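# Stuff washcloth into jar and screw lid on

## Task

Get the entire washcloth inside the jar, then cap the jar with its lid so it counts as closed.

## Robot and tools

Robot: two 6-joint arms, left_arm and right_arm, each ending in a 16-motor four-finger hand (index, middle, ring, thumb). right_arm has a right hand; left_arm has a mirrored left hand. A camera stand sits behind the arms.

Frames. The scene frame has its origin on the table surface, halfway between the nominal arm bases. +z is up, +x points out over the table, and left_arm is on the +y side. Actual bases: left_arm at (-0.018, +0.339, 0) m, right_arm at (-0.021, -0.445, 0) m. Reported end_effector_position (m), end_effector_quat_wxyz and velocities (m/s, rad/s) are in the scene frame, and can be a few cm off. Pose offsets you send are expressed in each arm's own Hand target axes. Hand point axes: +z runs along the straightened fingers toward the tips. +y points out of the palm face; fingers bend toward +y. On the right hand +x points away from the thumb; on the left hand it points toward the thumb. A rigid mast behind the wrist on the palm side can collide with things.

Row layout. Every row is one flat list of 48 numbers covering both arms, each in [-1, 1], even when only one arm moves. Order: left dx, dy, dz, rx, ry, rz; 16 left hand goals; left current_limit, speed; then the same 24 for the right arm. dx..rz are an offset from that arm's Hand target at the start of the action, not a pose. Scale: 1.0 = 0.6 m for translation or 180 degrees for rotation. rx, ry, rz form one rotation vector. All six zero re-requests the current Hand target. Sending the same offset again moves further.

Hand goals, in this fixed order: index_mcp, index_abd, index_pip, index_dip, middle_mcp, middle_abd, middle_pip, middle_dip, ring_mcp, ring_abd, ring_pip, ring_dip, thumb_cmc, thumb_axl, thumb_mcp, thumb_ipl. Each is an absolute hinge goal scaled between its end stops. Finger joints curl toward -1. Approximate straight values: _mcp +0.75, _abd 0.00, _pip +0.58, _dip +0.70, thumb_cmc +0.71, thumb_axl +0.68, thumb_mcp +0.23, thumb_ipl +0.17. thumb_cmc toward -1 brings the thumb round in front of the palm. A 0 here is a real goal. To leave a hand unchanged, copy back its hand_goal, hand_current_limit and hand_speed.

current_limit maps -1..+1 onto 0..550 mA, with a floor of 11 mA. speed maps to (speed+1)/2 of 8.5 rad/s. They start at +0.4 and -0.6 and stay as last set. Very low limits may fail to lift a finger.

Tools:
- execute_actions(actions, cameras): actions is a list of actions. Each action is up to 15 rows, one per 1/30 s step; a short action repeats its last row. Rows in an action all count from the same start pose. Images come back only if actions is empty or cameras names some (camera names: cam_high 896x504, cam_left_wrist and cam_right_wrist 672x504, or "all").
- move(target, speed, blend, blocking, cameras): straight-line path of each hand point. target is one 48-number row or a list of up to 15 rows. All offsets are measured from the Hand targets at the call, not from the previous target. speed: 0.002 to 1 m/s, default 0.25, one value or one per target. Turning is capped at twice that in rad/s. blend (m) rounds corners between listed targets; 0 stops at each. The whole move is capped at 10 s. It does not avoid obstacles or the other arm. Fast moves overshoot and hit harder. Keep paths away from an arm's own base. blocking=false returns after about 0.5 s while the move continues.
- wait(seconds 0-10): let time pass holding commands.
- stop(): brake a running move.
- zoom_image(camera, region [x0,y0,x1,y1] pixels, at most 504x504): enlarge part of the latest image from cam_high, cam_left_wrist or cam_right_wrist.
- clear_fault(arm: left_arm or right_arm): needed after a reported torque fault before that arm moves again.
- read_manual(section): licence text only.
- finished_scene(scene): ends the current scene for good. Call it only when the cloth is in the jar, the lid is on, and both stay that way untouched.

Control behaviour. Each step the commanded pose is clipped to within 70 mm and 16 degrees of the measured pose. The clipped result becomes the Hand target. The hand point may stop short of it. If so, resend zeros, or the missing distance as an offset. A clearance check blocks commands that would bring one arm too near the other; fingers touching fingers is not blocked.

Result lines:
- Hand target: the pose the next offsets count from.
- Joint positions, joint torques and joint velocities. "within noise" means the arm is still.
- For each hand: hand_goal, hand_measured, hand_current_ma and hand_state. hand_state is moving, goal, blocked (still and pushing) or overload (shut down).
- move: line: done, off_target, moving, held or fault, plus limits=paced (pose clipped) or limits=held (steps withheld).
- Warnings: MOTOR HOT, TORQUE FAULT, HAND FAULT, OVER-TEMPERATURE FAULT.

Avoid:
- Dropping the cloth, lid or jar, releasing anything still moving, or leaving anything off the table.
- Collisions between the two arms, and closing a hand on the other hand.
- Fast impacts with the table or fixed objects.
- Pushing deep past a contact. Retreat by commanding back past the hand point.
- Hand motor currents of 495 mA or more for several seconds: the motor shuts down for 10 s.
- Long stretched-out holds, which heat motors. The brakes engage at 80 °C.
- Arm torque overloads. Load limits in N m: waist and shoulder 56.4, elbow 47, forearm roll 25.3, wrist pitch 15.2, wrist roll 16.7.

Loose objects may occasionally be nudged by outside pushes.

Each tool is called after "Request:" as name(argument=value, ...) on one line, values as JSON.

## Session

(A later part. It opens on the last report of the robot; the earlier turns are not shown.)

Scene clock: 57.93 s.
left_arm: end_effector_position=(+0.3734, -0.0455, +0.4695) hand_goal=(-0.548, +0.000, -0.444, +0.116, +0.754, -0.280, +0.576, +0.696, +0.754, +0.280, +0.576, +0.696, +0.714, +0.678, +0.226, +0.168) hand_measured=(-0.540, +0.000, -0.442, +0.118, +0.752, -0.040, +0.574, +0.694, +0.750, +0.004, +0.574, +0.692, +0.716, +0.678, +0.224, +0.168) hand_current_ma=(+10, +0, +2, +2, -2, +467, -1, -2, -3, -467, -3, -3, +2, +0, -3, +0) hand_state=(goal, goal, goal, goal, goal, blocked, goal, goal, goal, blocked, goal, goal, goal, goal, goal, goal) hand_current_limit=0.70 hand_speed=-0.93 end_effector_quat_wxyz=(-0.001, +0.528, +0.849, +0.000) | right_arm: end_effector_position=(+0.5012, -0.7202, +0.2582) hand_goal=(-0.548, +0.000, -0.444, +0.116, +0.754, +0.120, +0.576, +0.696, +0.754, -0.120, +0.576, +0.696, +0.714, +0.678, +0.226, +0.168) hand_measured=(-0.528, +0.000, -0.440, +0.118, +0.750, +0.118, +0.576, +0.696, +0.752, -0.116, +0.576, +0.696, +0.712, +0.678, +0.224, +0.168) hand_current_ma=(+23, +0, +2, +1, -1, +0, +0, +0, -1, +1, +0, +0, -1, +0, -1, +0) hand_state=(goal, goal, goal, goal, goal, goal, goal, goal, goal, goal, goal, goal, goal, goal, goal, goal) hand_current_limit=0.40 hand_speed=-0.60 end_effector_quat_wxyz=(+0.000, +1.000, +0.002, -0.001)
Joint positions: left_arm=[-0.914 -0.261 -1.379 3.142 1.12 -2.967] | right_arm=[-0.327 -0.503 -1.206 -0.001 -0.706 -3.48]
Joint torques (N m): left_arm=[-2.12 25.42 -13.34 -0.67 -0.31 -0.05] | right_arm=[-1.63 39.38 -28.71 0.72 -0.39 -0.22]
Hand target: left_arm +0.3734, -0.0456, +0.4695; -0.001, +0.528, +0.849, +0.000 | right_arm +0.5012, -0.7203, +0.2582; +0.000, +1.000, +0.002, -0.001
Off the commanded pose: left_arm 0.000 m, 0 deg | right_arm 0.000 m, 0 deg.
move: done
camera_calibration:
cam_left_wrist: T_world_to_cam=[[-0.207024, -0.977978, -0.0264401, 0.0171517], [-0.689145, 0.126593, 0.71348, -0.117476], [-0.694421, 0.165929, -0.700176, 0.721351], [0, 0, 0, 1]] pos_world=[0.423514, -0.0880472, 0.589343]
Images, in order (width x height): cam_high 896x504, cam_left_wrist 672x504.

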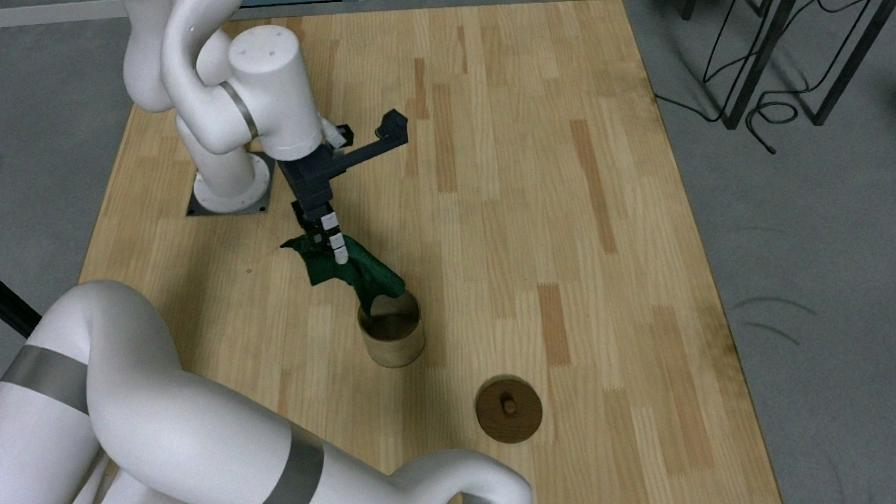

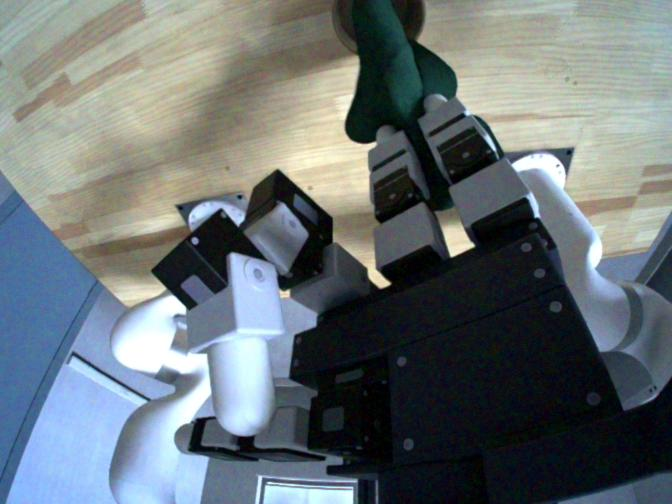

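Request:
move(target=[0.0069,0.0313,0.117,0,0,0,-0.548,0,-0.445,0.116,0.754,-0.28,0.576,0.696,0.754,0.28,0.576,0.696,0.714,0.678,0.226,0.168,0.7,-0.93, 0,0,0,0,0,0,-0.548,0,-0.445,0.116,0.754,0.12,0.576,0.696,0.754,-0.12,0.576,0.696,0.714,0.678,0.226,0.168,0.4,-0.6], speed=0.1, cameras=["cam_high","cam_left_wrist"])

Request:
zoom_image(camera="cam_left_wrist", region=[200, 0, 520, 220])

Request:
zoom_image(camera="cam_high", region=[300, 180, 480, 380])

Scene clock: 61.60 s.
left_arm: end_effector_position=(+0.3883, -0.0335, +0.3994) hand_goal=(-0.548, +0.000, -0.444, +0.116, +0.754, -0.280, +0.576, +0.696, +0.754, +0.280, +0.576, +0.696, +0.714, +0.678, +0.226, +0.168) hand_measured=(-0.540, +0.000, -0.442, +0.118, +0.752, -0.040, +0.574, +0.694, +0.750, +0.004, +0.574, +0.692, +0.716, +0.678, +0.224, +0.168) hand_current_ma=(+10, +0, +2, +2, -2, +467, -1, -2, -3, -467, -3, -3, +2, +0, -3, +0) hand_state=(goal, goal, goal, goal, goal, blocked, goal, goal, goal, blocked, goal, goal, goal, goal, goal, goal) hand_current_limit=0.70 hand_speed=-0.93 end_effector_quat_wxyz=(-0.001, +0.528, +0.849, +0.000) | right_arm: end_effector_position=(+0.5012, -0.7203, +0.2582) hand_goal=(-0.548, +0.000, -0.444, +0.116, +0.754, +0.120, +0.576, +0.696, +0.754, -0.120, +0.576, +0.696, +0.714, +0.678, +0.226, +0.168) hand_measured=(-0.528, +0.000, -0.440, +0.118, +0.750, +0.118, +0.576, +0.696, +0.752, -0.116, +0.576, +0.696, +0.712, +0.678, +0.224, +0.168) hand_current_ma=(+23, +0, +2, +1, -1, +0, +0, +0, -1, +1, +0, +0, -1, +0, -1, +0) hand_state=(goal, goal, goal, goal, goal, goal, goal, goal, goal, goal, goal, goal, goal, goal, goal, goal) hand_current_limit=0.40 hand_speed=-0.60 end_effector_quat_wxyz=(+0.000, +1.000, +0.002, -0.001)
Joint positions: left_arm=[-0.879 -0.293 -1.261 3.142 0.969 -2.932] | right_arm=[-0.327 -0.503 -1.207 -0.001 -0.706 -3.48]
Joint torques (N m): left_arm=[3.48 21.76 -13.27 -0.82 -0.31 0.15] | right_arm=[-1.71 39.32 -28.54 0.64 -0.3 -0.2]
Hand target: left_arm +0.3883, -0.0334, +0.3993; -0.001, +0.528, +0.849, +0.000 | right_arm +0.5012, -0.7203, +0.2582; +0.000, +1.000, +0.002, -0.001
Off the commanded pose: left_arm 0.000 m, 0 deg | right_arm 0.000 m, 0 deg.
move: done
camera_calibration:
cam_left_wrist: T_world_to_cam=[[-0.207091, -0.977966, -0.0263703, 0.0302107], [-0.689124, 0.126688, 0.713484, -0.058728], [-0.694422, 0.165929, -0.700176, 0.680607], [0, 0, 0, 1]] pos_world=[0.438414, -0.0759471, 0.519243]
Images, in order (width x height): cam_high 896x504, cam_left_wrist 672x504.

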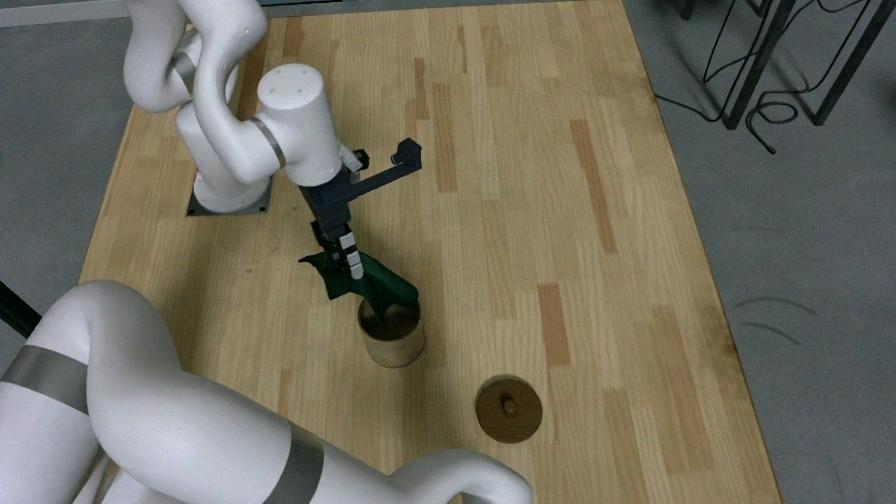

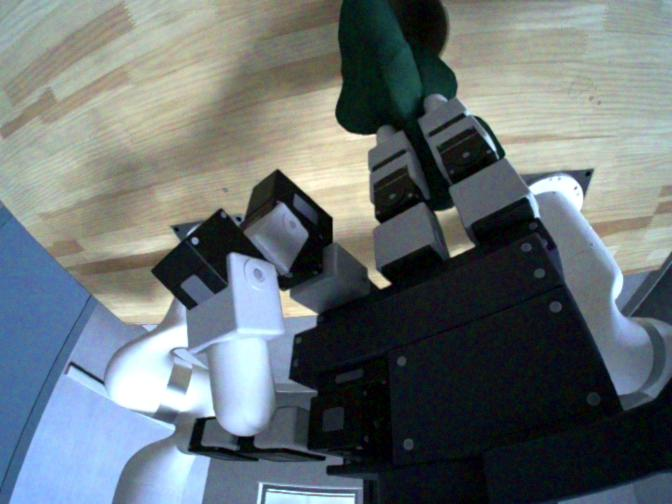

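Scaled by 1.575 from the camera's 672x504 image, which has a finer 960x720 frame.

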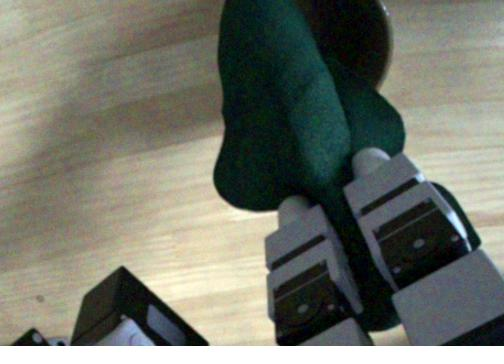

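Scaled by 2.520.

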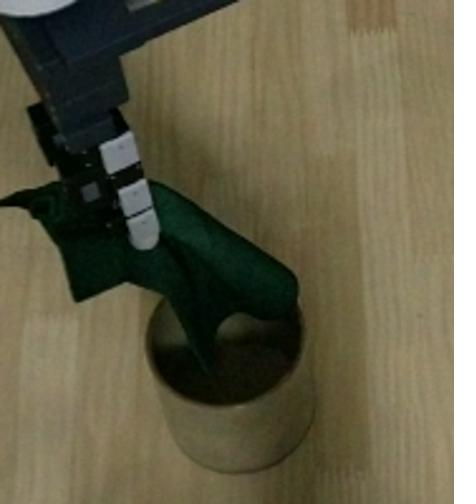

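Request:
move(target=[[0.0074,-0.015,0.12,0,0,0,-0.548,0,-0.445,0.116,0.754,-0.28,0.576,0.696,0.754,0.28,0.576,0.696,0.714,0.678,0.226,0.168,0.7,-0.93, 0,0,0,0,0,0,-0.548,0,-0.445,0.116,0.754,0.12,0.576,0.696,0.754,-0.12,0.576,0.696,0.714,0.678,0.226,0.168,0.4,-0.6],[0.0,0.03,0.17,0,0,0,-0.548,0,-0.445,0.116,0.754,-0.28,0.576,0.696,0.754,0.28,0.576,0.696,0.714,0.678,0.226,0.168,0.7,-0.93, 0,0,0,0,0,0,-0.548,0,-0.445,0.116,0.754,0.12,0.576,0.696,0.754,-0.12,0.576,0.696,0.714,0.678,0.226,0.168,0.4,-0.6]], speed=0.08, blend=[0.015,0], cameras=["cam_high","cam_left_wrist"])

Request:
zoom_image(camera="cam_left_wrist", region=[200, 0, 520, 220])

Request:
zoom_image(camera="cam_high", region=[300, 200, 480, 400])

Scene clock: 65.77 s.
left_arm: end_effector_position=(+0.4044, -0.0254, +0.2973) hand_goal=(-0.548, +0.000, -0.444, +0.116, +0.754, -0.280, +0.576, +0.696, +0.754, +0.280, +0.576, +0.696, +0.714, +0.678, +0.226, +0.168) hand_measured=(-0.540, +0.000, -0.442, +0.118, +0.754, -0.040, +0.576, +0.694, +0.752, +0.004, +0.574, +0.694, +0.716, +0.678, +0.224, +0.168) hand_current_ma=(+10, +0, +2, +2, +0, +467, +0, -1, -3, -467, -2, -3, +2, +0, -3, +0) hand_state=(goal, goal, goal, goal, goal, blocked, goal, goal, goal, blocked, goal, goal, goal, goal, goal, goal) hand_current_limit=0.70 hand_speed=-0.93 end_effector_quat_wxyz=(-0.001, +0.528, +0.849, +0.000) | right_arm: end_effector_position=(+0.5012, -0.7203, +0.2582) hand_goal=(-0.548, +0.000, -0.444, +0.116, +0.754, +0.120, +0.576, +0.696, +0.754, -0.120, +0.576, +0.696, +0.714, +0.678, +0.226, +0.168) hand_measured=(-0.528, +0.000, -0.440, +0.118, +0.750, +0.118, +0.576, +0.696, +0.752, -0.116, +0.576, +0.696, +0.712, +0.678, +0.224, +0.168) hand_current_ma=(+23, +0, +2, +1, -1, +0, +0, +0, -1, +1, +0, +0, -1, +0, -1, +0) hand_state=(goal, goal, goal, goal, goal, goal, goal, goal, goal, goal, goal, goal, goal, goal, goal, goal) hand_current_limit=0.40 hand_speed=-0.60 end_effector_quat_wxyz=(+0.000, +1.000, +0.002, -0.001)
Joint positions: left_arm=[-0.847 -0.397 -1.155 3.142 0.759 -2.9] | right_arm=[-0.327 -0.503 -1.207 -0.001 -0.706 -3.48]
Joint torques (N m): left_arm=[3.35 25.68 -13.7 -0.68 -0.38 0.24] | right_arm=[-0.92 38.61 -28.89 0.85 -0.39 -0.16]
Hand target: left_arm +0.4044, -0.0254, +0.2973; -0.001, +0.528, +0.849, +0.000 | right_arm +0.5012, -0.7203, +0.2582; +0.000, +1.000, +0.002, -0.001
Off the commanded pose: left_arm 0.000 m, 0 deg | right_arm 0.000 m, 0 deg.
move: done
camera_calibration:
cam_left_wrist: T_world_to_cam=[[-0.207091, -0.977966, -0.0263703, 0.0387767], [-0.689124, 0.126688, 0.713484, 0.0241161], [-0.694422, 0.165929, -0.700176, 0.619026], [0, 0, 0, 1]] pos_world=[0.454514, -0.0678471, 0.417243]
Images, in order (width x height): cam_high 896x504, cam_left_wrist 672x504.

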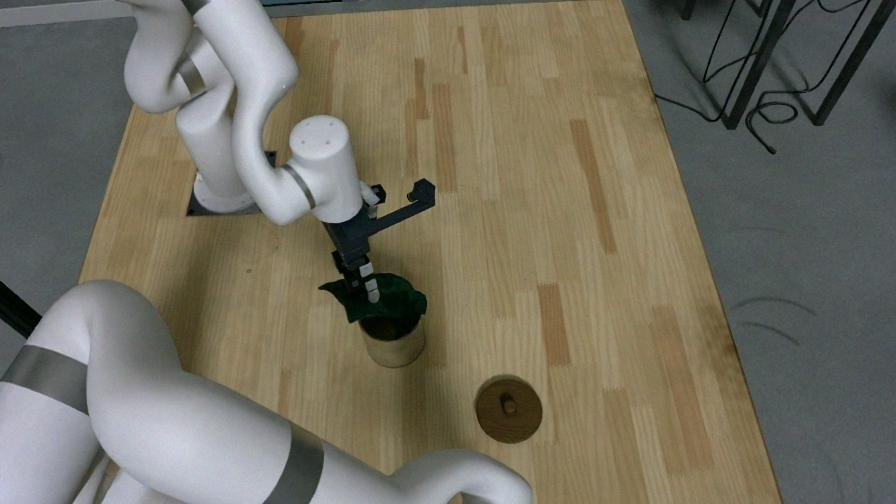

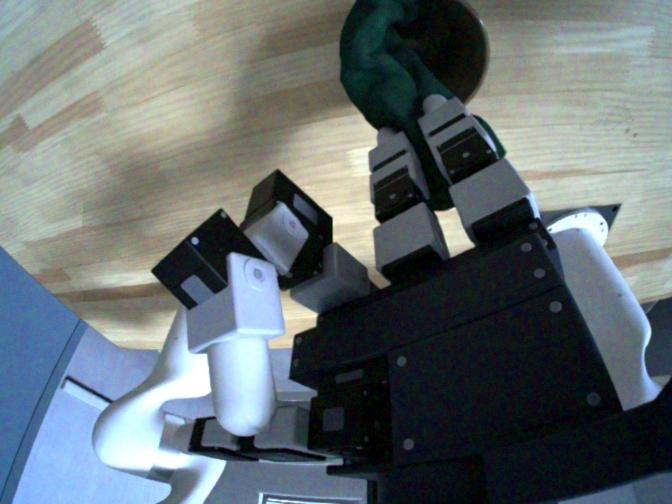

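Scaled by 1.575 from the camera's 672x504 image, which has a finer 960x720 frame.

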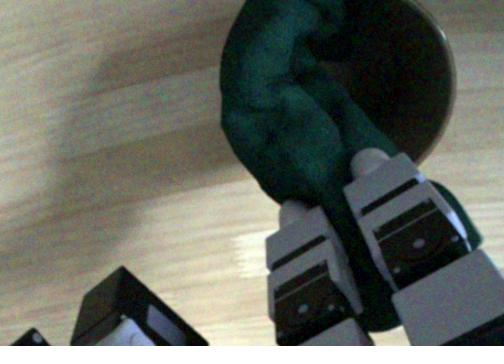

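Scaled by 2.520.

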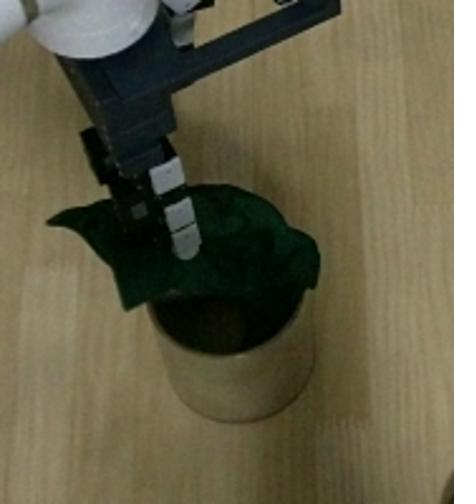

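Request:
move(target=[[0.0,0.0,-0.1,0,0,0,-0.548,0,-0.445,0.116,0.754,-0.28,0.576,0.696,0.754,0.28,0.576,0.696,0.714,0.678,0.226,0.168,0.7,-0.93, 0,0,0,0,0,0,-0.548,0,-0.445,0.116,0.754,0.12,0.576,0.696,0.754,-0.12,0.576,0.696,0.714,0.678,0.226,0.168,0.4,-0.6],[0.0257,-0.0896,-0.1,0,0,0,-0.548,0,-0.445,0.116,0.754,-0.28,0.576,0.696,0.754,0.28,0.576,0.696,0.714,0.678,0.226,0.168,0.7,-0.93, 0,0,0,0,0,0,-0.548,0,-0.445,0.116,0.754,0.12,0.576,0.696,0.754,-0.12,0.576,0.696,0.714,0.678,0.226,0.168,0.4,-0.6],[0.0257,-0.0896,0.0,0,0,0,-0.548,0,-0.445,0.116,0.754,-0.28,0.576,0.696,0.754,0.28,0.576,0.696,0.714,0.678,0.226,0.168,0.7,-0.93, 0,0,0,0,0,0,-0.548,0,-0.445,0.116,0.754,0.12,0.576,0.696,0.754,-0.12,0.576,0.696,0.714,0.678,0.226,0.168,0.4,-0.6]], speed=0.12, blend=[0.01,0.01,0], cameras=["cam_high","cam_left_wrist"])

Request:
zoom_image(camera="cam_left_wrist", region=[200, 0, 520, 220])

Request:
zoom_image(camera="cam_high", region=[300, 200, 480, 400])

Scene clock: 69.67 s.
left_arm: end_effector_position=(+0.3494, -0.0354, +0.2974) hand_goal=(-0.548, +0.000, -0.444, +0.116, +0.754, -0.280, +0.576, +0.696, +0.754, +0.280, +0.576, +0.696, +0.714, +0.678, +0.226, +0.168) hand_measured=(-0.540, +0.000, -0.442, +0.118, +0.754, -0.042, +0.576, +0.694, +0.752, +0.004, +0.574, +0.694, +0.716, +0.678, +0.224, +0.168) hand_current_ma=(+10, +0, +2, +2, +0, +467, +0, -1, -2, -467, -2, -3, +2, +0, -3, +0) hand_state=(goal, goal, goal, goal, goal, blocked, goal, goal, goal, blocked, goal, goal, goal, goal, goal, goal) hand_current_limit=0.70 hand_speed=-0.93 end_effector_quat_wxyz=(-0.001, +0.528, +0.849, +0.000) | right_arm: end_effector_position=(+0.5012, -0.7203, +0.2582) hand_goal=(-0.548, +0.000, -0.444, +0.116, +0.754, +0.120, +0.576, +0.696, +0.754, -0.120, +0.576, +0.696, +0.714, +0.678, +0.226, +0.168) hand_measured=(-0.528, +0.000, -0.440, +0.118, +0.750, +0.118, +0.576, +0.696, +0.752, -0.116, +0.576, +0.696, +0.712, +0.678, +0.224, +0.168) hand_current_ma=(+23, +0, +2, +1, -1, +0, +0, +0, -1, +1, +0, +0, -1, +0, -1, +0) hand_state=(goal, goal, goal, goal, goal, goal, goal, goal, goal, goal, goal, goal, goal, goal, goal, goal) hand_current_limit=0.40 hand_speed=-0.60 end_effector_quat_wxyz=(+0.000, +1.000, +0.002, -0.001)
Joint positions: left_arm=[-0.94 -0.339 -1.076 3.142 0.739 -2.992] | right_arm=[-0.327 -0.503 -1.207 -0.001 -0.706 -3.48]
Joint torques (N m): left_arm=[-0.29 22.51 -11.37 -0.08 -0.2 -0.05] | right_arm=[-0.56 39.44 -28.61 0.87 -0.36 -0.2]
Hand target: left_arm +0.3494, -0.0353, +0.2973; -0.001, +0.528, +0.849, +0.000 | right_arm +0.5012, -0.7203, +0.2582; +0.000, +1.000, +0.002, -0.001
Off the commanded pose: left_arm 0.000 m, 0 deg | right_arm 0.000 m, 0 deg.
move: done
camera_calibration:
cam_left_wrist: T_world_to_cam=[[-0.207091, -0.977966, -0.0263703, 0.017607], [-0.689124, 0.126688, 0.713484, -0.0125188], [-0.694422, 0.165929, -0.700176, 0.582492], [0, 0, 0, 1]] pos_world=[0.399514, -0.0778471, 0.417243]
Images, in order (width x height): cam_high 896x504, cam_left_wrist 672x504.

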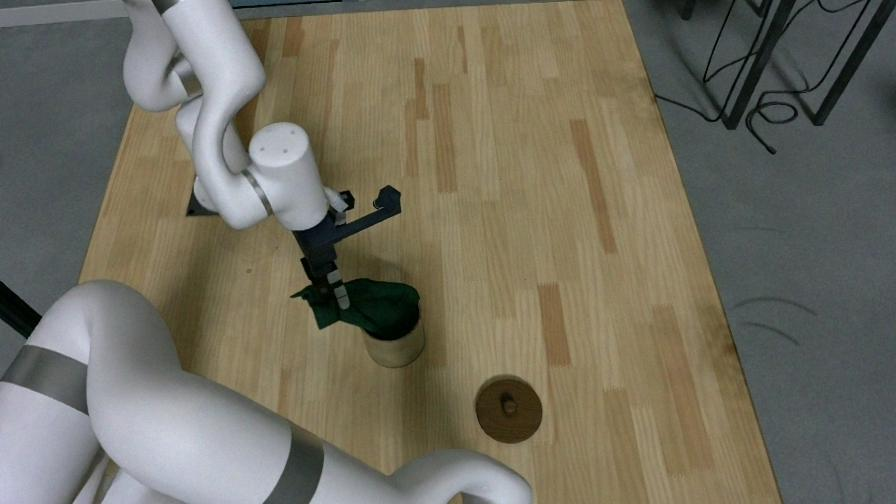

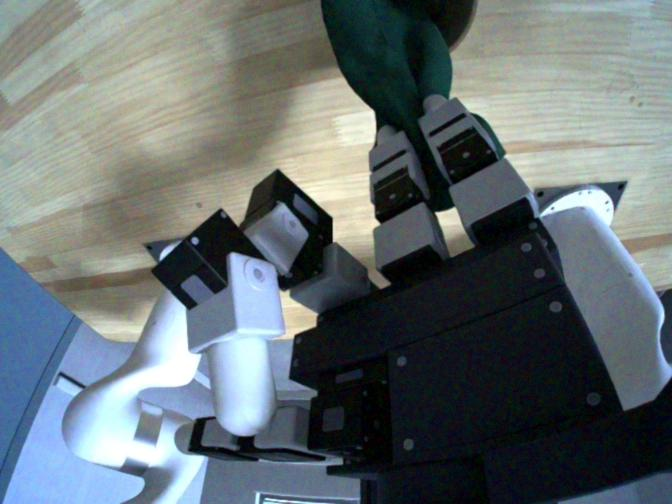

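Scaled by 1.575 from the camera's 672x504 image, which has a finer 960x720 frame.

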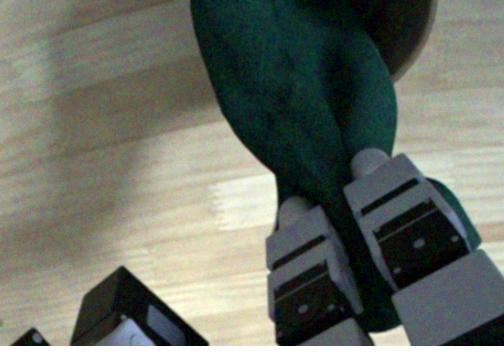

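Scaled by 2.520.

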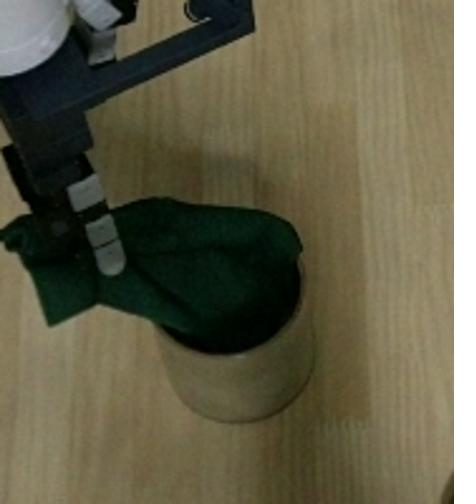

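Request:
move(target=[[-0.0075,-0.0037,0.083,0,0,0,-0.548,0,-0.445,0.116,0.754,-0.28,0.576,0.696,0.754,0.28,0.576,0.696,0.714,0.678,0.226,0.168,0.7,-0.93, 0,0,0,0,0,0,-0.548,0,-0.445,0.116,0.754,0.12,0.576,0.696,0.754,-0.12,0.576,0.696,0.714,0.678,0.226,0.168,0.4,-0.6],[-0.0445,0.0524,0.05,0,0,0,-0.548,0,-0.445,0.116,0.754,-0.28,0.576,0.696,0.754,0.28,0.576,0.696,0.714,0.678,0.226,0.168,0.7,-0.93, 0,0,0,0,0,0,-0.548,0,-0.445,0.116,0.754,0.12,0.576,0.696,0.754,-0.12,0.576,0.696,0.714,0.678,0.226,0.168,0.4,-0.6],[-0.0792,0.1152,0.075,0,0,0,-0.548,0,-0.445,0.116,0.754,-0.28,0.576,0.696,0.754,0.28,0.576,0.696,0.714,0.678,0.226,0.168,0.7,-0.93, 0,0,0,0,0,0,-0.548,0,-0.445,0.116,0.754,0.12,0.576,0.696,0.754,-0.12,0.576,0.696,0.714,0.678,0.226,0.168,0.4,-0.6]], speed=0.1, blend=[0.005,0.005,0], cameras=["cam_high","cam_left_wrist"])

Request:
zoom_image(camera="cam_left_wrist", region=[200, 0, 520, 220])

Request:
zoom_image(camera="cam_high", region=[300, 200, 480, 400])

Scene clock: 74.63 s.
left_arm: end_effector_position=(+0.4323, -0.0473, +0.2523) hand_goal=(-0.548, +0.000, -0.444, +0.116, +0.754, -0.280, +0.576, +0.696, +0.754, +0.280, +0.576, +0.696, +0.714, +0.678, +0.226, +0.168) hand_measured=(-0.540, +0.000, -0.442, +0.118, +0.760, -0.072, +0.580, +0.698, +0.758, +0.014, +0.578, +0.696, +0.716, +0.678, +0.224, +0.168) hand_current_ma=(+10, +0, +2, +2, +8, +467, +4, +2, +4, -467, +2, +0, +2, +0, -3, +0) hand_state=(goal, goal, goal, goal, goal, blocked, goal, goal, goal, blocked, goal, goal, goal, goal, goal, goal) hand_current_limit=0.70 hand_speed=-0.93 end_effector_quat_wxyz=(-0.001, +0.528, +0.849, +0.000) | right_arm: end_effector_position=(+0.5012, -0.7203, +0.2582) hand_goal=(-0.548, +0.000, -0.444, +0.116, +0.754, +0.120, +0.576, +0.696, +0.754, -0.120, +0.576, +0.696, +0.714, +0.678, +0.226, +0.168) hand_measured=(-0.528, +0.000, -0.440, +0.118, +0.750, +0.118, +0.576, +0.696, +0.752, -0.116, +0.576, +0.696, +0.712, +0.678, +0.224, +0.168) hand_current_ma=(+23, +0, +2, +1, -1, +0, +0, +0, -1, +1, +0, +0, -1, +0, -1, +0) hand_state=(goal, goal, goal, goal, goal, goal, goal, goal, goal, goal, goal, goal, goal, goal, goal, goal) hand_current_limit=0.40 hand_speed=-0.60 end_effector_quat_wxyz=(+0.000, +1.000, +0.002, -0.001)
Joint positions: left_arm=[-0.835 -0.531 -1.235 3.142 0.704 -2.888] | right_arm=[-0.327 -0.503 -1.207 -0.001 -0.706 -3.48]
Joint torques (N m): left_arm=[2.39 28.95 -13.88 -0.57 0.06 0.13] | right_arm=[-1.69 39.46 -28.61 0.78 -0.41 -0.14]
Hand target: left_arm +0.4324, -0.0473, +0.2523; -0.001, +0.528, +0.849, +0.000 | right_arm +0.5012, -0.7203, +0.2582; +0.000, +1.000, +0.002, -0.001
Off the commanded pose: left_arm 0.000 m, 0 deg | right_arm 0.000 m, 0 deg.
move: done
camera_calibration:
cam_left_wrist: T_world_to_cam=[[-0.207091, -0.977966, -0.0263703, 0.0218707], [-0.689124, 0.126688, 0.713484, 0.0783768], [-0.694422, 0.165929, -0.700176, 0.610542], [0, 0, 0, 1]] pos_world=[0.482514, -0.0898471, 0.372143]
Images, in order (width x height): cam_high 896x504, cam_left_wrist 672x504.

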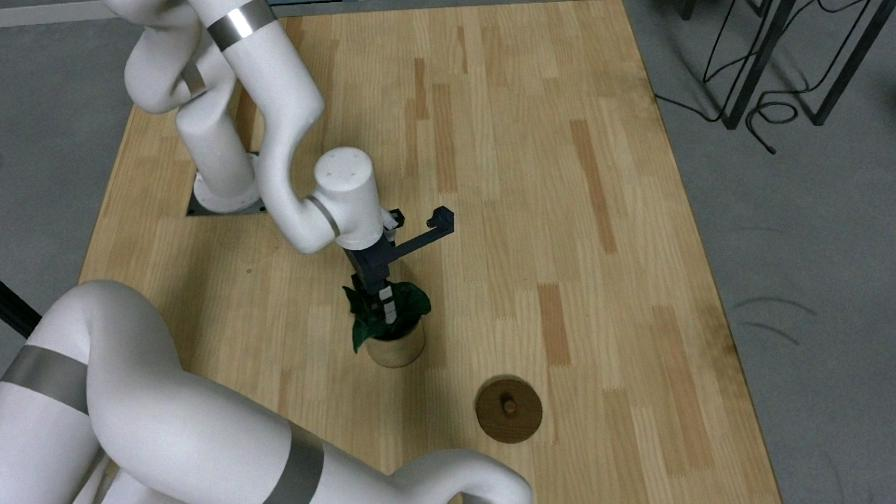

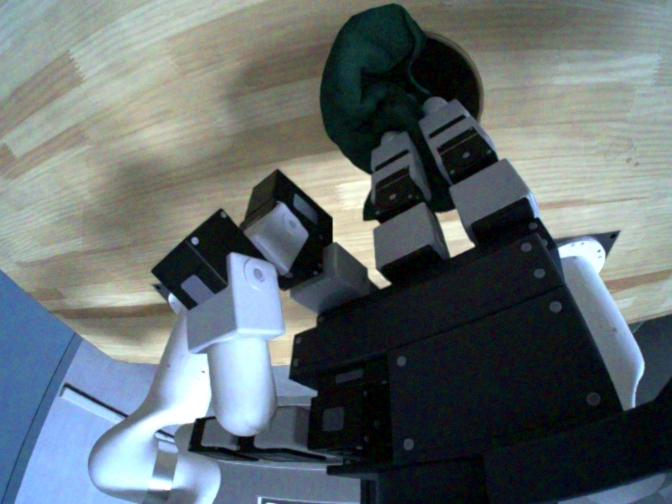

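Scaled by 1.575 from the camera's 672x504 image, which has a finer 960x720 frame.

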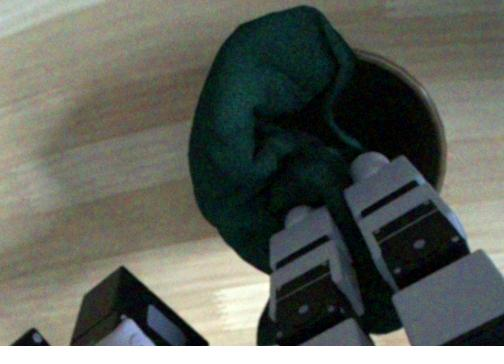

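Scaled by 2.520.

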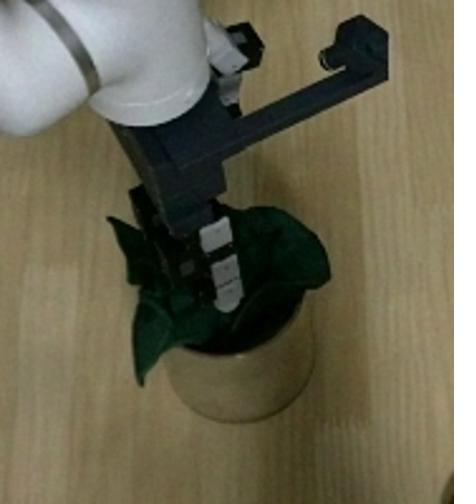

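Request:
move(target=[[0,0,0.158,0,0,0,-0.548,0,-0.445,0.116,0.754,-0.28,0.576,0.696,0.754,0.28,0.576,0.696,0.714,0.678,0.226,0.168,0.7,-0.93, 0,0,0,0,0,0,-0.548,0,-0.445,0.116,0.754,0.12,0.576,0.696,0.754,-0.12,0.576,0.696,0.714,0.678,0.226,0.168,0.4,-0.6]], speed=0.08, cameras=["cam_high","cam_left_wrist"])

Request:
zoom_image(camera="cam_left_wrist", region=[250, 30, 540, 250])

Request:
zoom_image(camera="cam_high", region=[300, 200, 480, 400])

Scene clock: 77.47 s.
left_arm: end_effector_position=(+0.4323, -0.0472, +0.1575) hand_goal=(-0.548, +0.000, -0.444, +0.116, +0.754, -0.280, +0.576, +0.696, +0.754, +0.280, +0.576, +0.696, +0.714, +0.678, +0.226, +0.168) hand_measured=(-0.540, +0.000, -0.442, +0.118, +0.736, -0.076, +0.572, +0.706, +0.736, +0.014, +0.570, +0.698, +0.716, +0.678, +0.224, +0.168) hand_current_ma=(+10, +0, +2, +2, -34, +467, -5, +13, -35, -467, -6, +3, +2, +0, -3, +0) hand_state=(goal, goal, goal, goal, goal, blocked, goal, goal, goal, blocked, goal, goal, goal, goal, goal, goal) hand_current_limit=0.70 hand_speed=-0.93 end_effector_quat_wxyz=(-0.001, +0.528, +0.849, +0.000) | right_arm: end_effector_position=(+0.5012, -0.7203, +0.2582) hand_goal=(-0.548, +0.000, -0.444, +0.116, +0.754, +0.120, +0.576, +0.696, +0.754, -0.120, +0.576, +0.696, +0.714, +0.678, +0.226, +0.168) hand_measured=(-0.528, +0.000, -0.440, +0.118, +0.750, +0.118, +0.576, +0.696, +0.752, -0.116, +0.576, +0.696, +0.712, +0.678, +0.224, +0.168) hand_current_ma=(+23, +0, +2, +1, -1, +0, +0, +0, -1, +1, +0, +0, -1, +0, -1, +0) hand_state=(goal, goal, goal, goal, goal, goal, goal, goal, goal, goal, goal, goal, goal, goal, goal, goal) hand_current_limit=0.40 hand_speed=-0.60 end_effector_quat_wxyz=(+0.000, +1.000, +0.002, -0.001)
Joint positions: left_arm=[-0.835 -0.672 -1.201 3.142 0.531 -2.888] | right_arm=[-0.327 -0.503 -1.207 -0.001 -0.706 -3.48]
Joint torques (N m): left_arm=[-1.39 27.76 -11.29 -0.87 0.14 -0.18] | right_arm=[-0.61 39.04 -28.43 0.59 -0.4 -0.18]
Hand target: left_arm +0.4323, -0.0472, +0.1575; -0.001, +0.528, +0.849, +0.000 | right_arm +0.5012, -0.7203, +0.2582; +0.000, +1.000, +0.002, -0.001
Off the commanded pose: left_arm 0.000 m, 0 deg | right_arm 0.000 m, 0 deg.
move: done
camera_calibration:
cam_left_wrist: T_world_to_cam=[[-0.207091, -0.977966, -0.0263703, 0.0194478], [-0.689124, 0.126688, 0.713484, 0.145933], [-0.694422, 0.165929, -0.700176, 0.544079], [0, 0, 0, 1]] pos_world=[0.482414, -0.0897471, 0.277343]
Images, in order (width x height): cam_high 896x504, cam_left_wrist 672x504.

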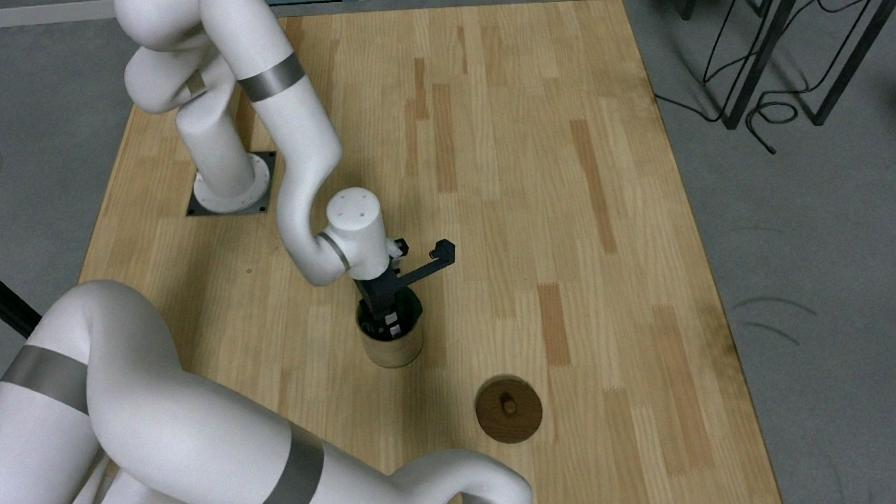

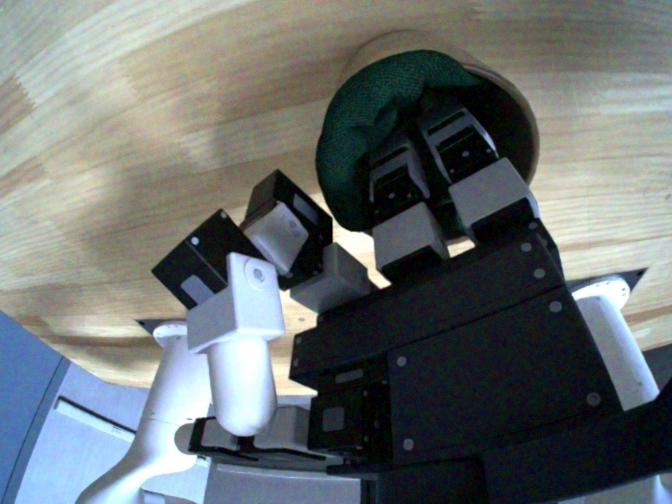

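Scaled by 1.738 from the camera's 672x504 image, which has a finer 960x720 frame.

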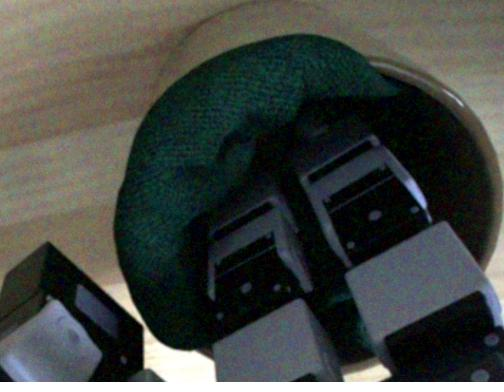

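Scaled by 2.520.

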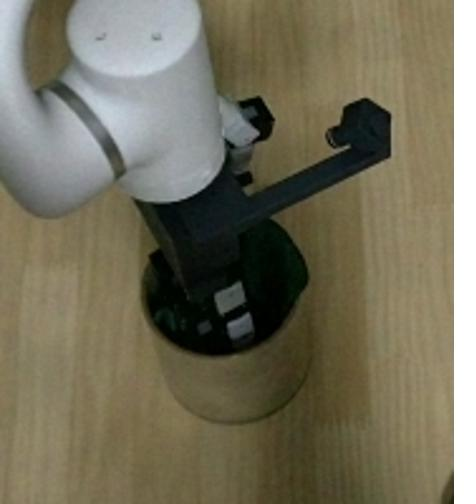

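Request:
move(target=[[0,0,-0.01,0,0,0,-0.548,0,-0.445,0.116,0.754,0.1,0.576,0.696,0.754,-0.1,0.576,0.696,0.714,0.678,0.226,0.168,0.4,-0.8, 0,0,0,0,0,0,-0.548,0,-0.445,0.116,0.754,0.12,0.576,0.696,0.754,-0.12,0.576,0.696,0.714,0.678,0.226,0.168,0.4,-0.6],[0,0,-0.06,0,0,0,-0.548,0,-0.445,0.116,0.754,0.03,0.576,0.696,0.754,-0.03,0.576,0.696,0.714,0.678,0.226,0.168,0.4,-0.8, 0,0,0,0,0,0,-0.548,0,-0.445,0.116,0.754,0.12,0.576,0.696,0.754,-0.12,0.576,0.696,0.714,0.678,0.226,0.168,0.4,-0.6],[0,0,-0.22,0,0,0,-0.548,0,-0.445,0.116,0.754,0.03,0.576,0.696,0.754,-0.03,0.576,0.696,0.714,0.678,0.226,0.168,0.4,-0.8, 0,0,0,0,0,0,-0.548,0,-0.445,0.116,0.754,0.12,0.576,0.696,0.754,-0.12,0.576,0.696,0.714,0.678,0.226,0.168,0.4,-0.6]], speed=[0.05,0.06,0.1], cameras=["cam_high","cam_left_wrist"])

Request:
zoom_image(camera="cam_left_wrist", region=[250, 0, 540, 220])

Request:
zoom_image(camera="cam_high", region=[300, 200, 480, 400])

Scene clock: 82.67 s.
left_arm: end_effector_position=(+0.4324, -0.0473, +0.2894) hand_goal=(-0.548, +0.000, -0.444, +0.116, +0.754, +0.030, +0.576, +0.696, +0.754, -0.030, +0.576, +0.696, +0.714, +0.678, +0.226, +0.168) hand_measured=(-0.540, +0.000, -0.442, +0.118, +0.748, +0.026, +0.572, +0.698, +0.748, -0.034, +0.572, +0.698, +0.716, +0.678, +0.224, +0.168) hand_current_ma=(+10, +0, +2, +2, -6, -3, -4, +2, -7, -3, -3, +2, +2, +0, -3, +0) hand_state=(goal, goal, goal, goal, goal, goal, goal, goal, goal, goal, goal, goal, goal, goal, goal, goal) hand_current_limit=0.40 hand_speed=-0.80 end_effector_quat_wxyz=(-0.001, +0.528, +0.849, +0.000) | right_arm: end_effector_position=(+0.5012, -0.7203, +0.2582) hand_goal=(-0.548, +0.000, -0.444, +0.116, +0.754, +0.120, +0.576, +0.696, +0.754, -0.120, +0.576, +0.696, +0.714, +0.678, +0.226, +0.168) hand_measured=(-0.528, +0.000, -0.440, +0.118, +0.750, +0.118, +0.576, +0.696, +0.752, -0.116, +0.576, +0.696, +0.712, +0.678, +0.224, +0.168) hand_current_ma=(+23, +0, +2, +1, -1, +0, +0, +0, -1, +1, +0, +0, -1, +0, -1, +0) hand_state=(goal, goal, goal, goal, goal, goal, goal, goal, goal, goal, goal, goal, goal, goal, goal, goal) hand_current_limit=0.40 hand_speed=-0.60 end_effector_quat_wxyz=(+0.000, +1.000, +0.002, -0.001)
Joint positions: left_arm=[-0.835 -0.486 -1.261 3.142 0.776 -2.888] | right_arm=[-0.327 -0.503 -1.207 -0.001 -0.706 -3.48]
Joint torques (N m): left_arm=[-0.37 30.06 -13.31 -1.47 0.23 0.1] | right_arm=[-1.28 38.62 -28.56 0.47 -0.39 -0.19]
Hand target: left_arm +0.4324, -0.0473, +0.2895; -0.001, +0.528, +0.849, +0.000 | right_arm +0.5012, -0.7203, +0.2582; +0.000, +1.000, +0.002, -0.001
Off the commanded pose: left_arm 0.000 m, 0 deg | right_arm 0.000 m, 0 deg.
move: done
camera_calibration:
cam_left_wrist: T_world_to_cam=[[-0.207027, -0.977978, -0.0264376, 0.0228441], [-0.689144, 0.126596, 0.71348, 0.0519092], [-0.694421, 0.165929, -0.700176, 0.636518], [0, 0, 0, 1]] pos_world=[0.482514, -0.0898472, 0.409243]
Images, in order (width x height): cam_high 896x504, cam_left_wrist 672x504.

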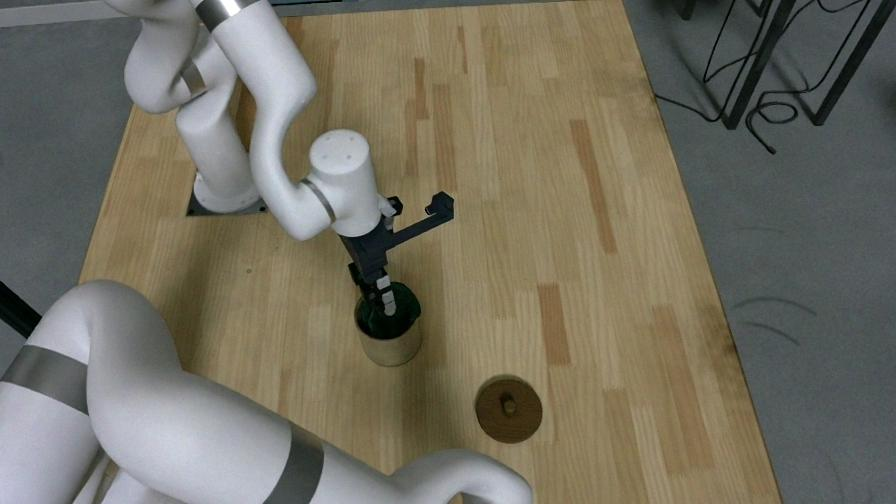

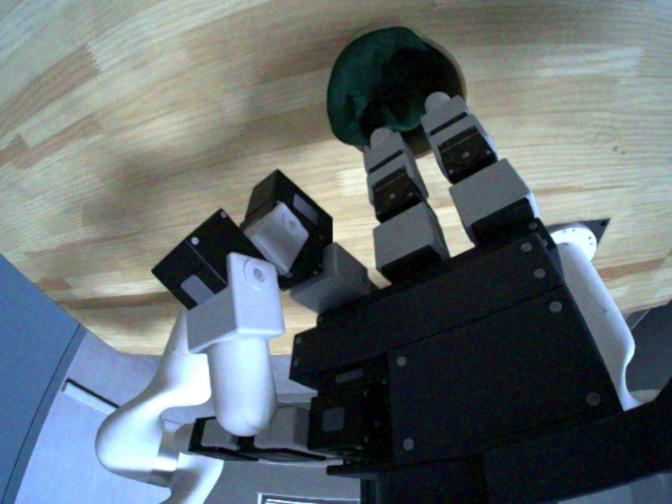

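Scaled by 1.738 from the camera's 672x504 image, which has a finer 960x720 frame.

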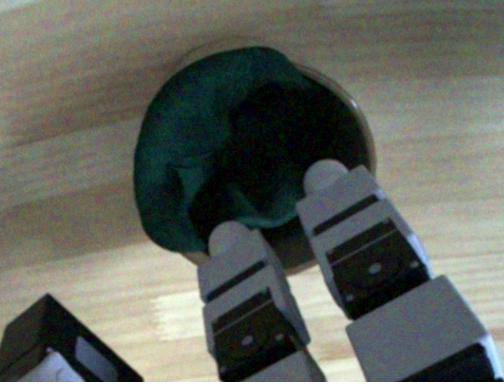

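Scaled by 2.520.

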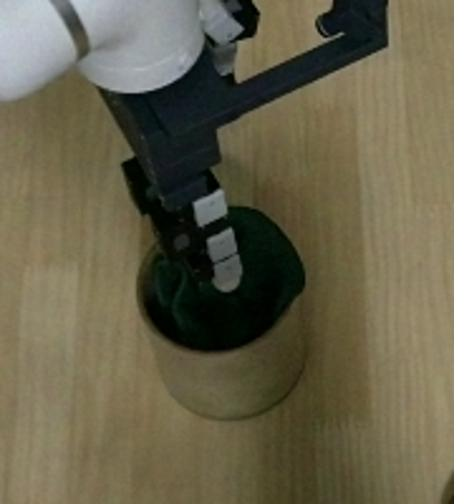

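Request:
move(target=[[0.0536,0.0127,0,0,0,0,-0.548,0,-0.445,0.116,0.754,-0.13,0.576,0.696,0.754,0.13,0.576,0.696,0.714,0.678,0.226,0.168,0.4,-0.6, 0,0,0,0,0,0,-0.548,0,-0.445,0.116,0.754,0.12,0.576,0.696,0.754,-0.12,0.576,0.696,0.714,0.678,0.226,0.168,0.4,-0.6],[0.0536,0.0127,0.145,0,0,0,-0.548,0,-0.445,0.116,0.754,-0.13,0.576,0.696,0.754,0.13,0.576,0.696,0.714,0.678,0.226,0.168,0.4,-0.6, 0,0,0,0,0,0,-0.548,0,-0.445,0.116,0.754,0.12,0.576,0.696,0.754,-0.12,0.576,0.696,0.714,0.678,0.226,0.168,0.4,-0.6],[0.0536,0.0127,0.0,0,0,0,-0.548,0,-0.445,0.116,0.754,-0.13,0.576,0.696,0.754,0.13,0.576,0.696,0.714,0.678,0.226,0.168,0.4,-0.6, 0,0,0,0,0,0,-0.548,0,-0.445,0.116,0.754,0.12,0.576,0.696,0.754,-0.12,0.576,0.696,0.714,0.678,0.226,0.168,0.4,-0.6],[0.0217,0.0513,0,0,0,0,-0.548,0,-0.445,0.116,0.754,-0.13,0.576,0.696,0.754,0.13,0.576,0.696,0.714,0.678,0.226,0.168,0.4,-0.6, 0,0,0,0,0,0,-0.548,0,-0.445,0.116,0.754,0.12,0.576,0.696,0.754,-0.12,0.576,0.696,0.714,0.678,0.226,0.168,0.4,-0.6],[0.0217,0.0513,0.145,0,0,0,-0.548,0,-0.445,0.116,0.754,-0.13,0.576,0.696,0.754,0.13,0.576,0.696,0.714,0.678,0.226,0.168,0.4,-0.6, 0,0,0,0,0,0,-0.548,0,-0.445,0.116,0.754,0.12,0.576,0.696,0.754,-0.12,0.576,0.696,0.714,0.678,0.226,0.168,0.4,-0.6],[0.0217,0.0513,0.0,0,0,0,-0.548,0,-0.445,0.116,0.754,-0.13,0.576,0.696,0.754,0.13,0.576,0.696,0.714,0.678,0.226,0.168,0.4,-0.6, 0,0,0,0,0,0,-0.548,0,-0.445,0.116,0.754,0.12,0.576,0.696,0.754,-0.12,0.576,0.696,0.714,0.678,0.226,0.168,0.4,-0.6]], speed=0.12, blend=[0,0,0.01,0.005,0,0], cameras=["cam_high","cam_left_wrist"])

Request:
zoom_image(camera="cam_left_wrist", region=[250, 0, 540, 220])

Request:
zoom_image(camera="cam_high", region=[300, 200, 480, 400])

Scene clock: 96.50 s.
left_arm: end_effector_position=(+0.4542, -0.0220, +0.2894) hand_goal=(-0.548, +0.000, -0.444, +0.116, +0.754, -0.130, +0.576, +0.696, +0.754, +0.130, +0.576, +0.696, +0.714, +0.678, +0.226, +0.168) hand_measured=(-0.540, +0.000, -0.442, +0.118, +0.756, -0.114, +0.576, +0.694, +0.754, +0.078, +0.576, +0.698, +0.716, +0.678, +0.224, +0.168) hand_current_ma=(+10, +0, +2, +2, +2, +23, +1, -1, +0, -111, +0, +2, +2, +0, -4, +0) hand_state=(goal, goal, goal, goal, goal, goal, goal, goal, goal, blocked, goal, goal, goal, goal, goal, goal) hand_current_limit=0.40 hand_speed=-0.60 end_effector_quat_wxyz=(-0.001, +0.528, +0.849, +0.000) | right_arm: end_effector_position=(+0.5012, -0.7203, +0.2582) hand_goal=(-0.548, +0.000, -0.444, +0.116, +0.754, +0.120, +0.576, +0.696, +0.754, -0.120, +0.576, +0.696, +0.714, +0.678, +0.226, +0.168) hand_measured=(-0.528, +0.000, -0.440, +0.118, +0.750, +0.118, +0.576, +0.696, +0.752, -0.116, +0.576, +0.696, +0.712, +0.678, +0.224, +0.168) hand_current_ma=(+23, +0, +2, +1, -1, +0, +0, +0, -1, +1, +0, +0, -1, +0, -1, +0) hand_state=(goal, goal, goal, goal, goal, goal, goal, goal, goal, goal, goal, goal, goal, goal, goal, goal) hand_current_limit=0.40 hand_speed=-0.60 end_effector_quat_wxyz=(+0.000, +1.000, +0.002, -0.001)
Joint positions: left_arm=[-0.778 -0.477 -1.248 3.142 0.772 -2.831] | right_arm=[-0.327 -0.503 -1.207 -0.001 -0.706 -3.48]
Joint torques (N m): left_arm=[-0.21 30.78 -13.09 -0.98 0.24 0.18] | right_arm=[-1.27 39.02 -28.55 0.44 -0.35 -0.11]
Hand target: left_arm +0.4542, -0.0220, +0.2895; -0.001, +0.528, +0.849, +0.000 | right_arm +0.5012, -0.7203, +0.2582; +0.000, +1.000, +0.002, -0.001
Off the commanded pose: left_arm 0.000 m, 0 deg | right_arm 0.000 m, 0 deg.
move: done
camera_calibration:
cam_left_wrist: T_world_to_cam=[[-0.207027, -0.977978, -0.0264376, 0.0521028], [-0.689144, 0.126596, 0.71348, 0.0636583], [-0.694421, 0.165929, -0.700176, 0.647529], [0, 0, 0, 1]] pos_world=[0.504314, -0.0645472, 0.409343]
Images, in order (width x height): cam_high 896x504, cam_left_wrist 672x504.

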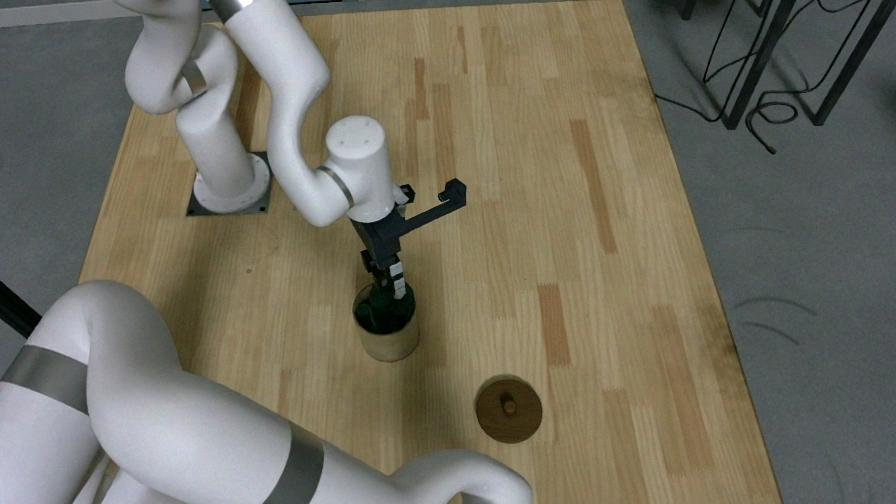

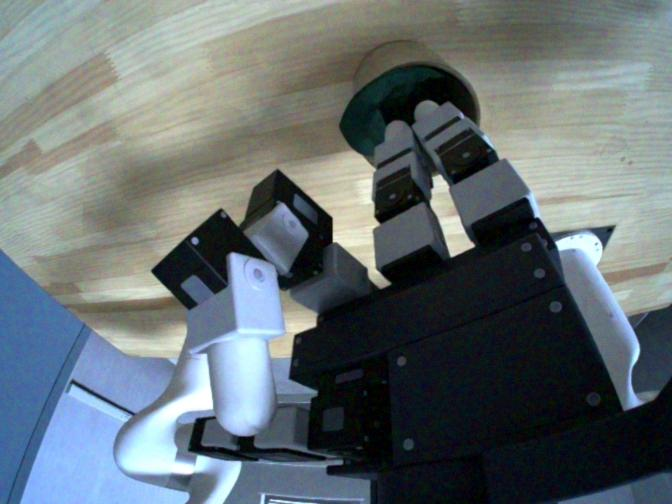

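Scaled by 1.738 from the camera's 672x504 image, which has a finer 960x720 frame.

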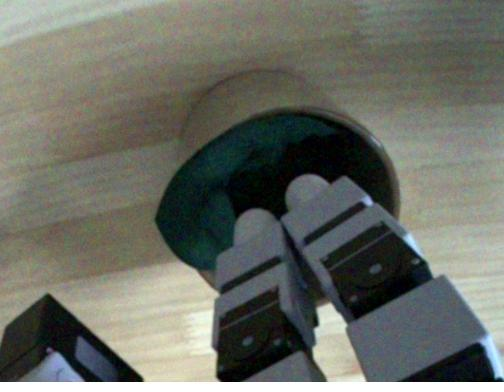

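Scaled by 2.520.

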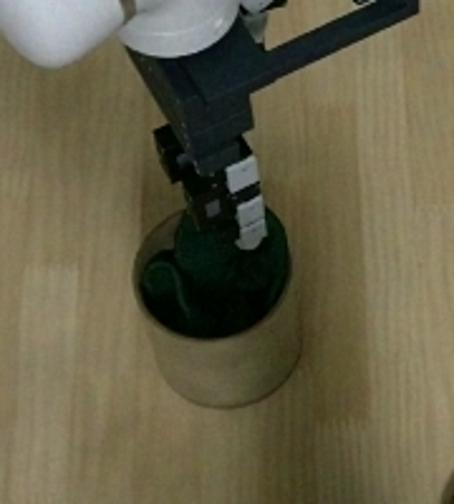

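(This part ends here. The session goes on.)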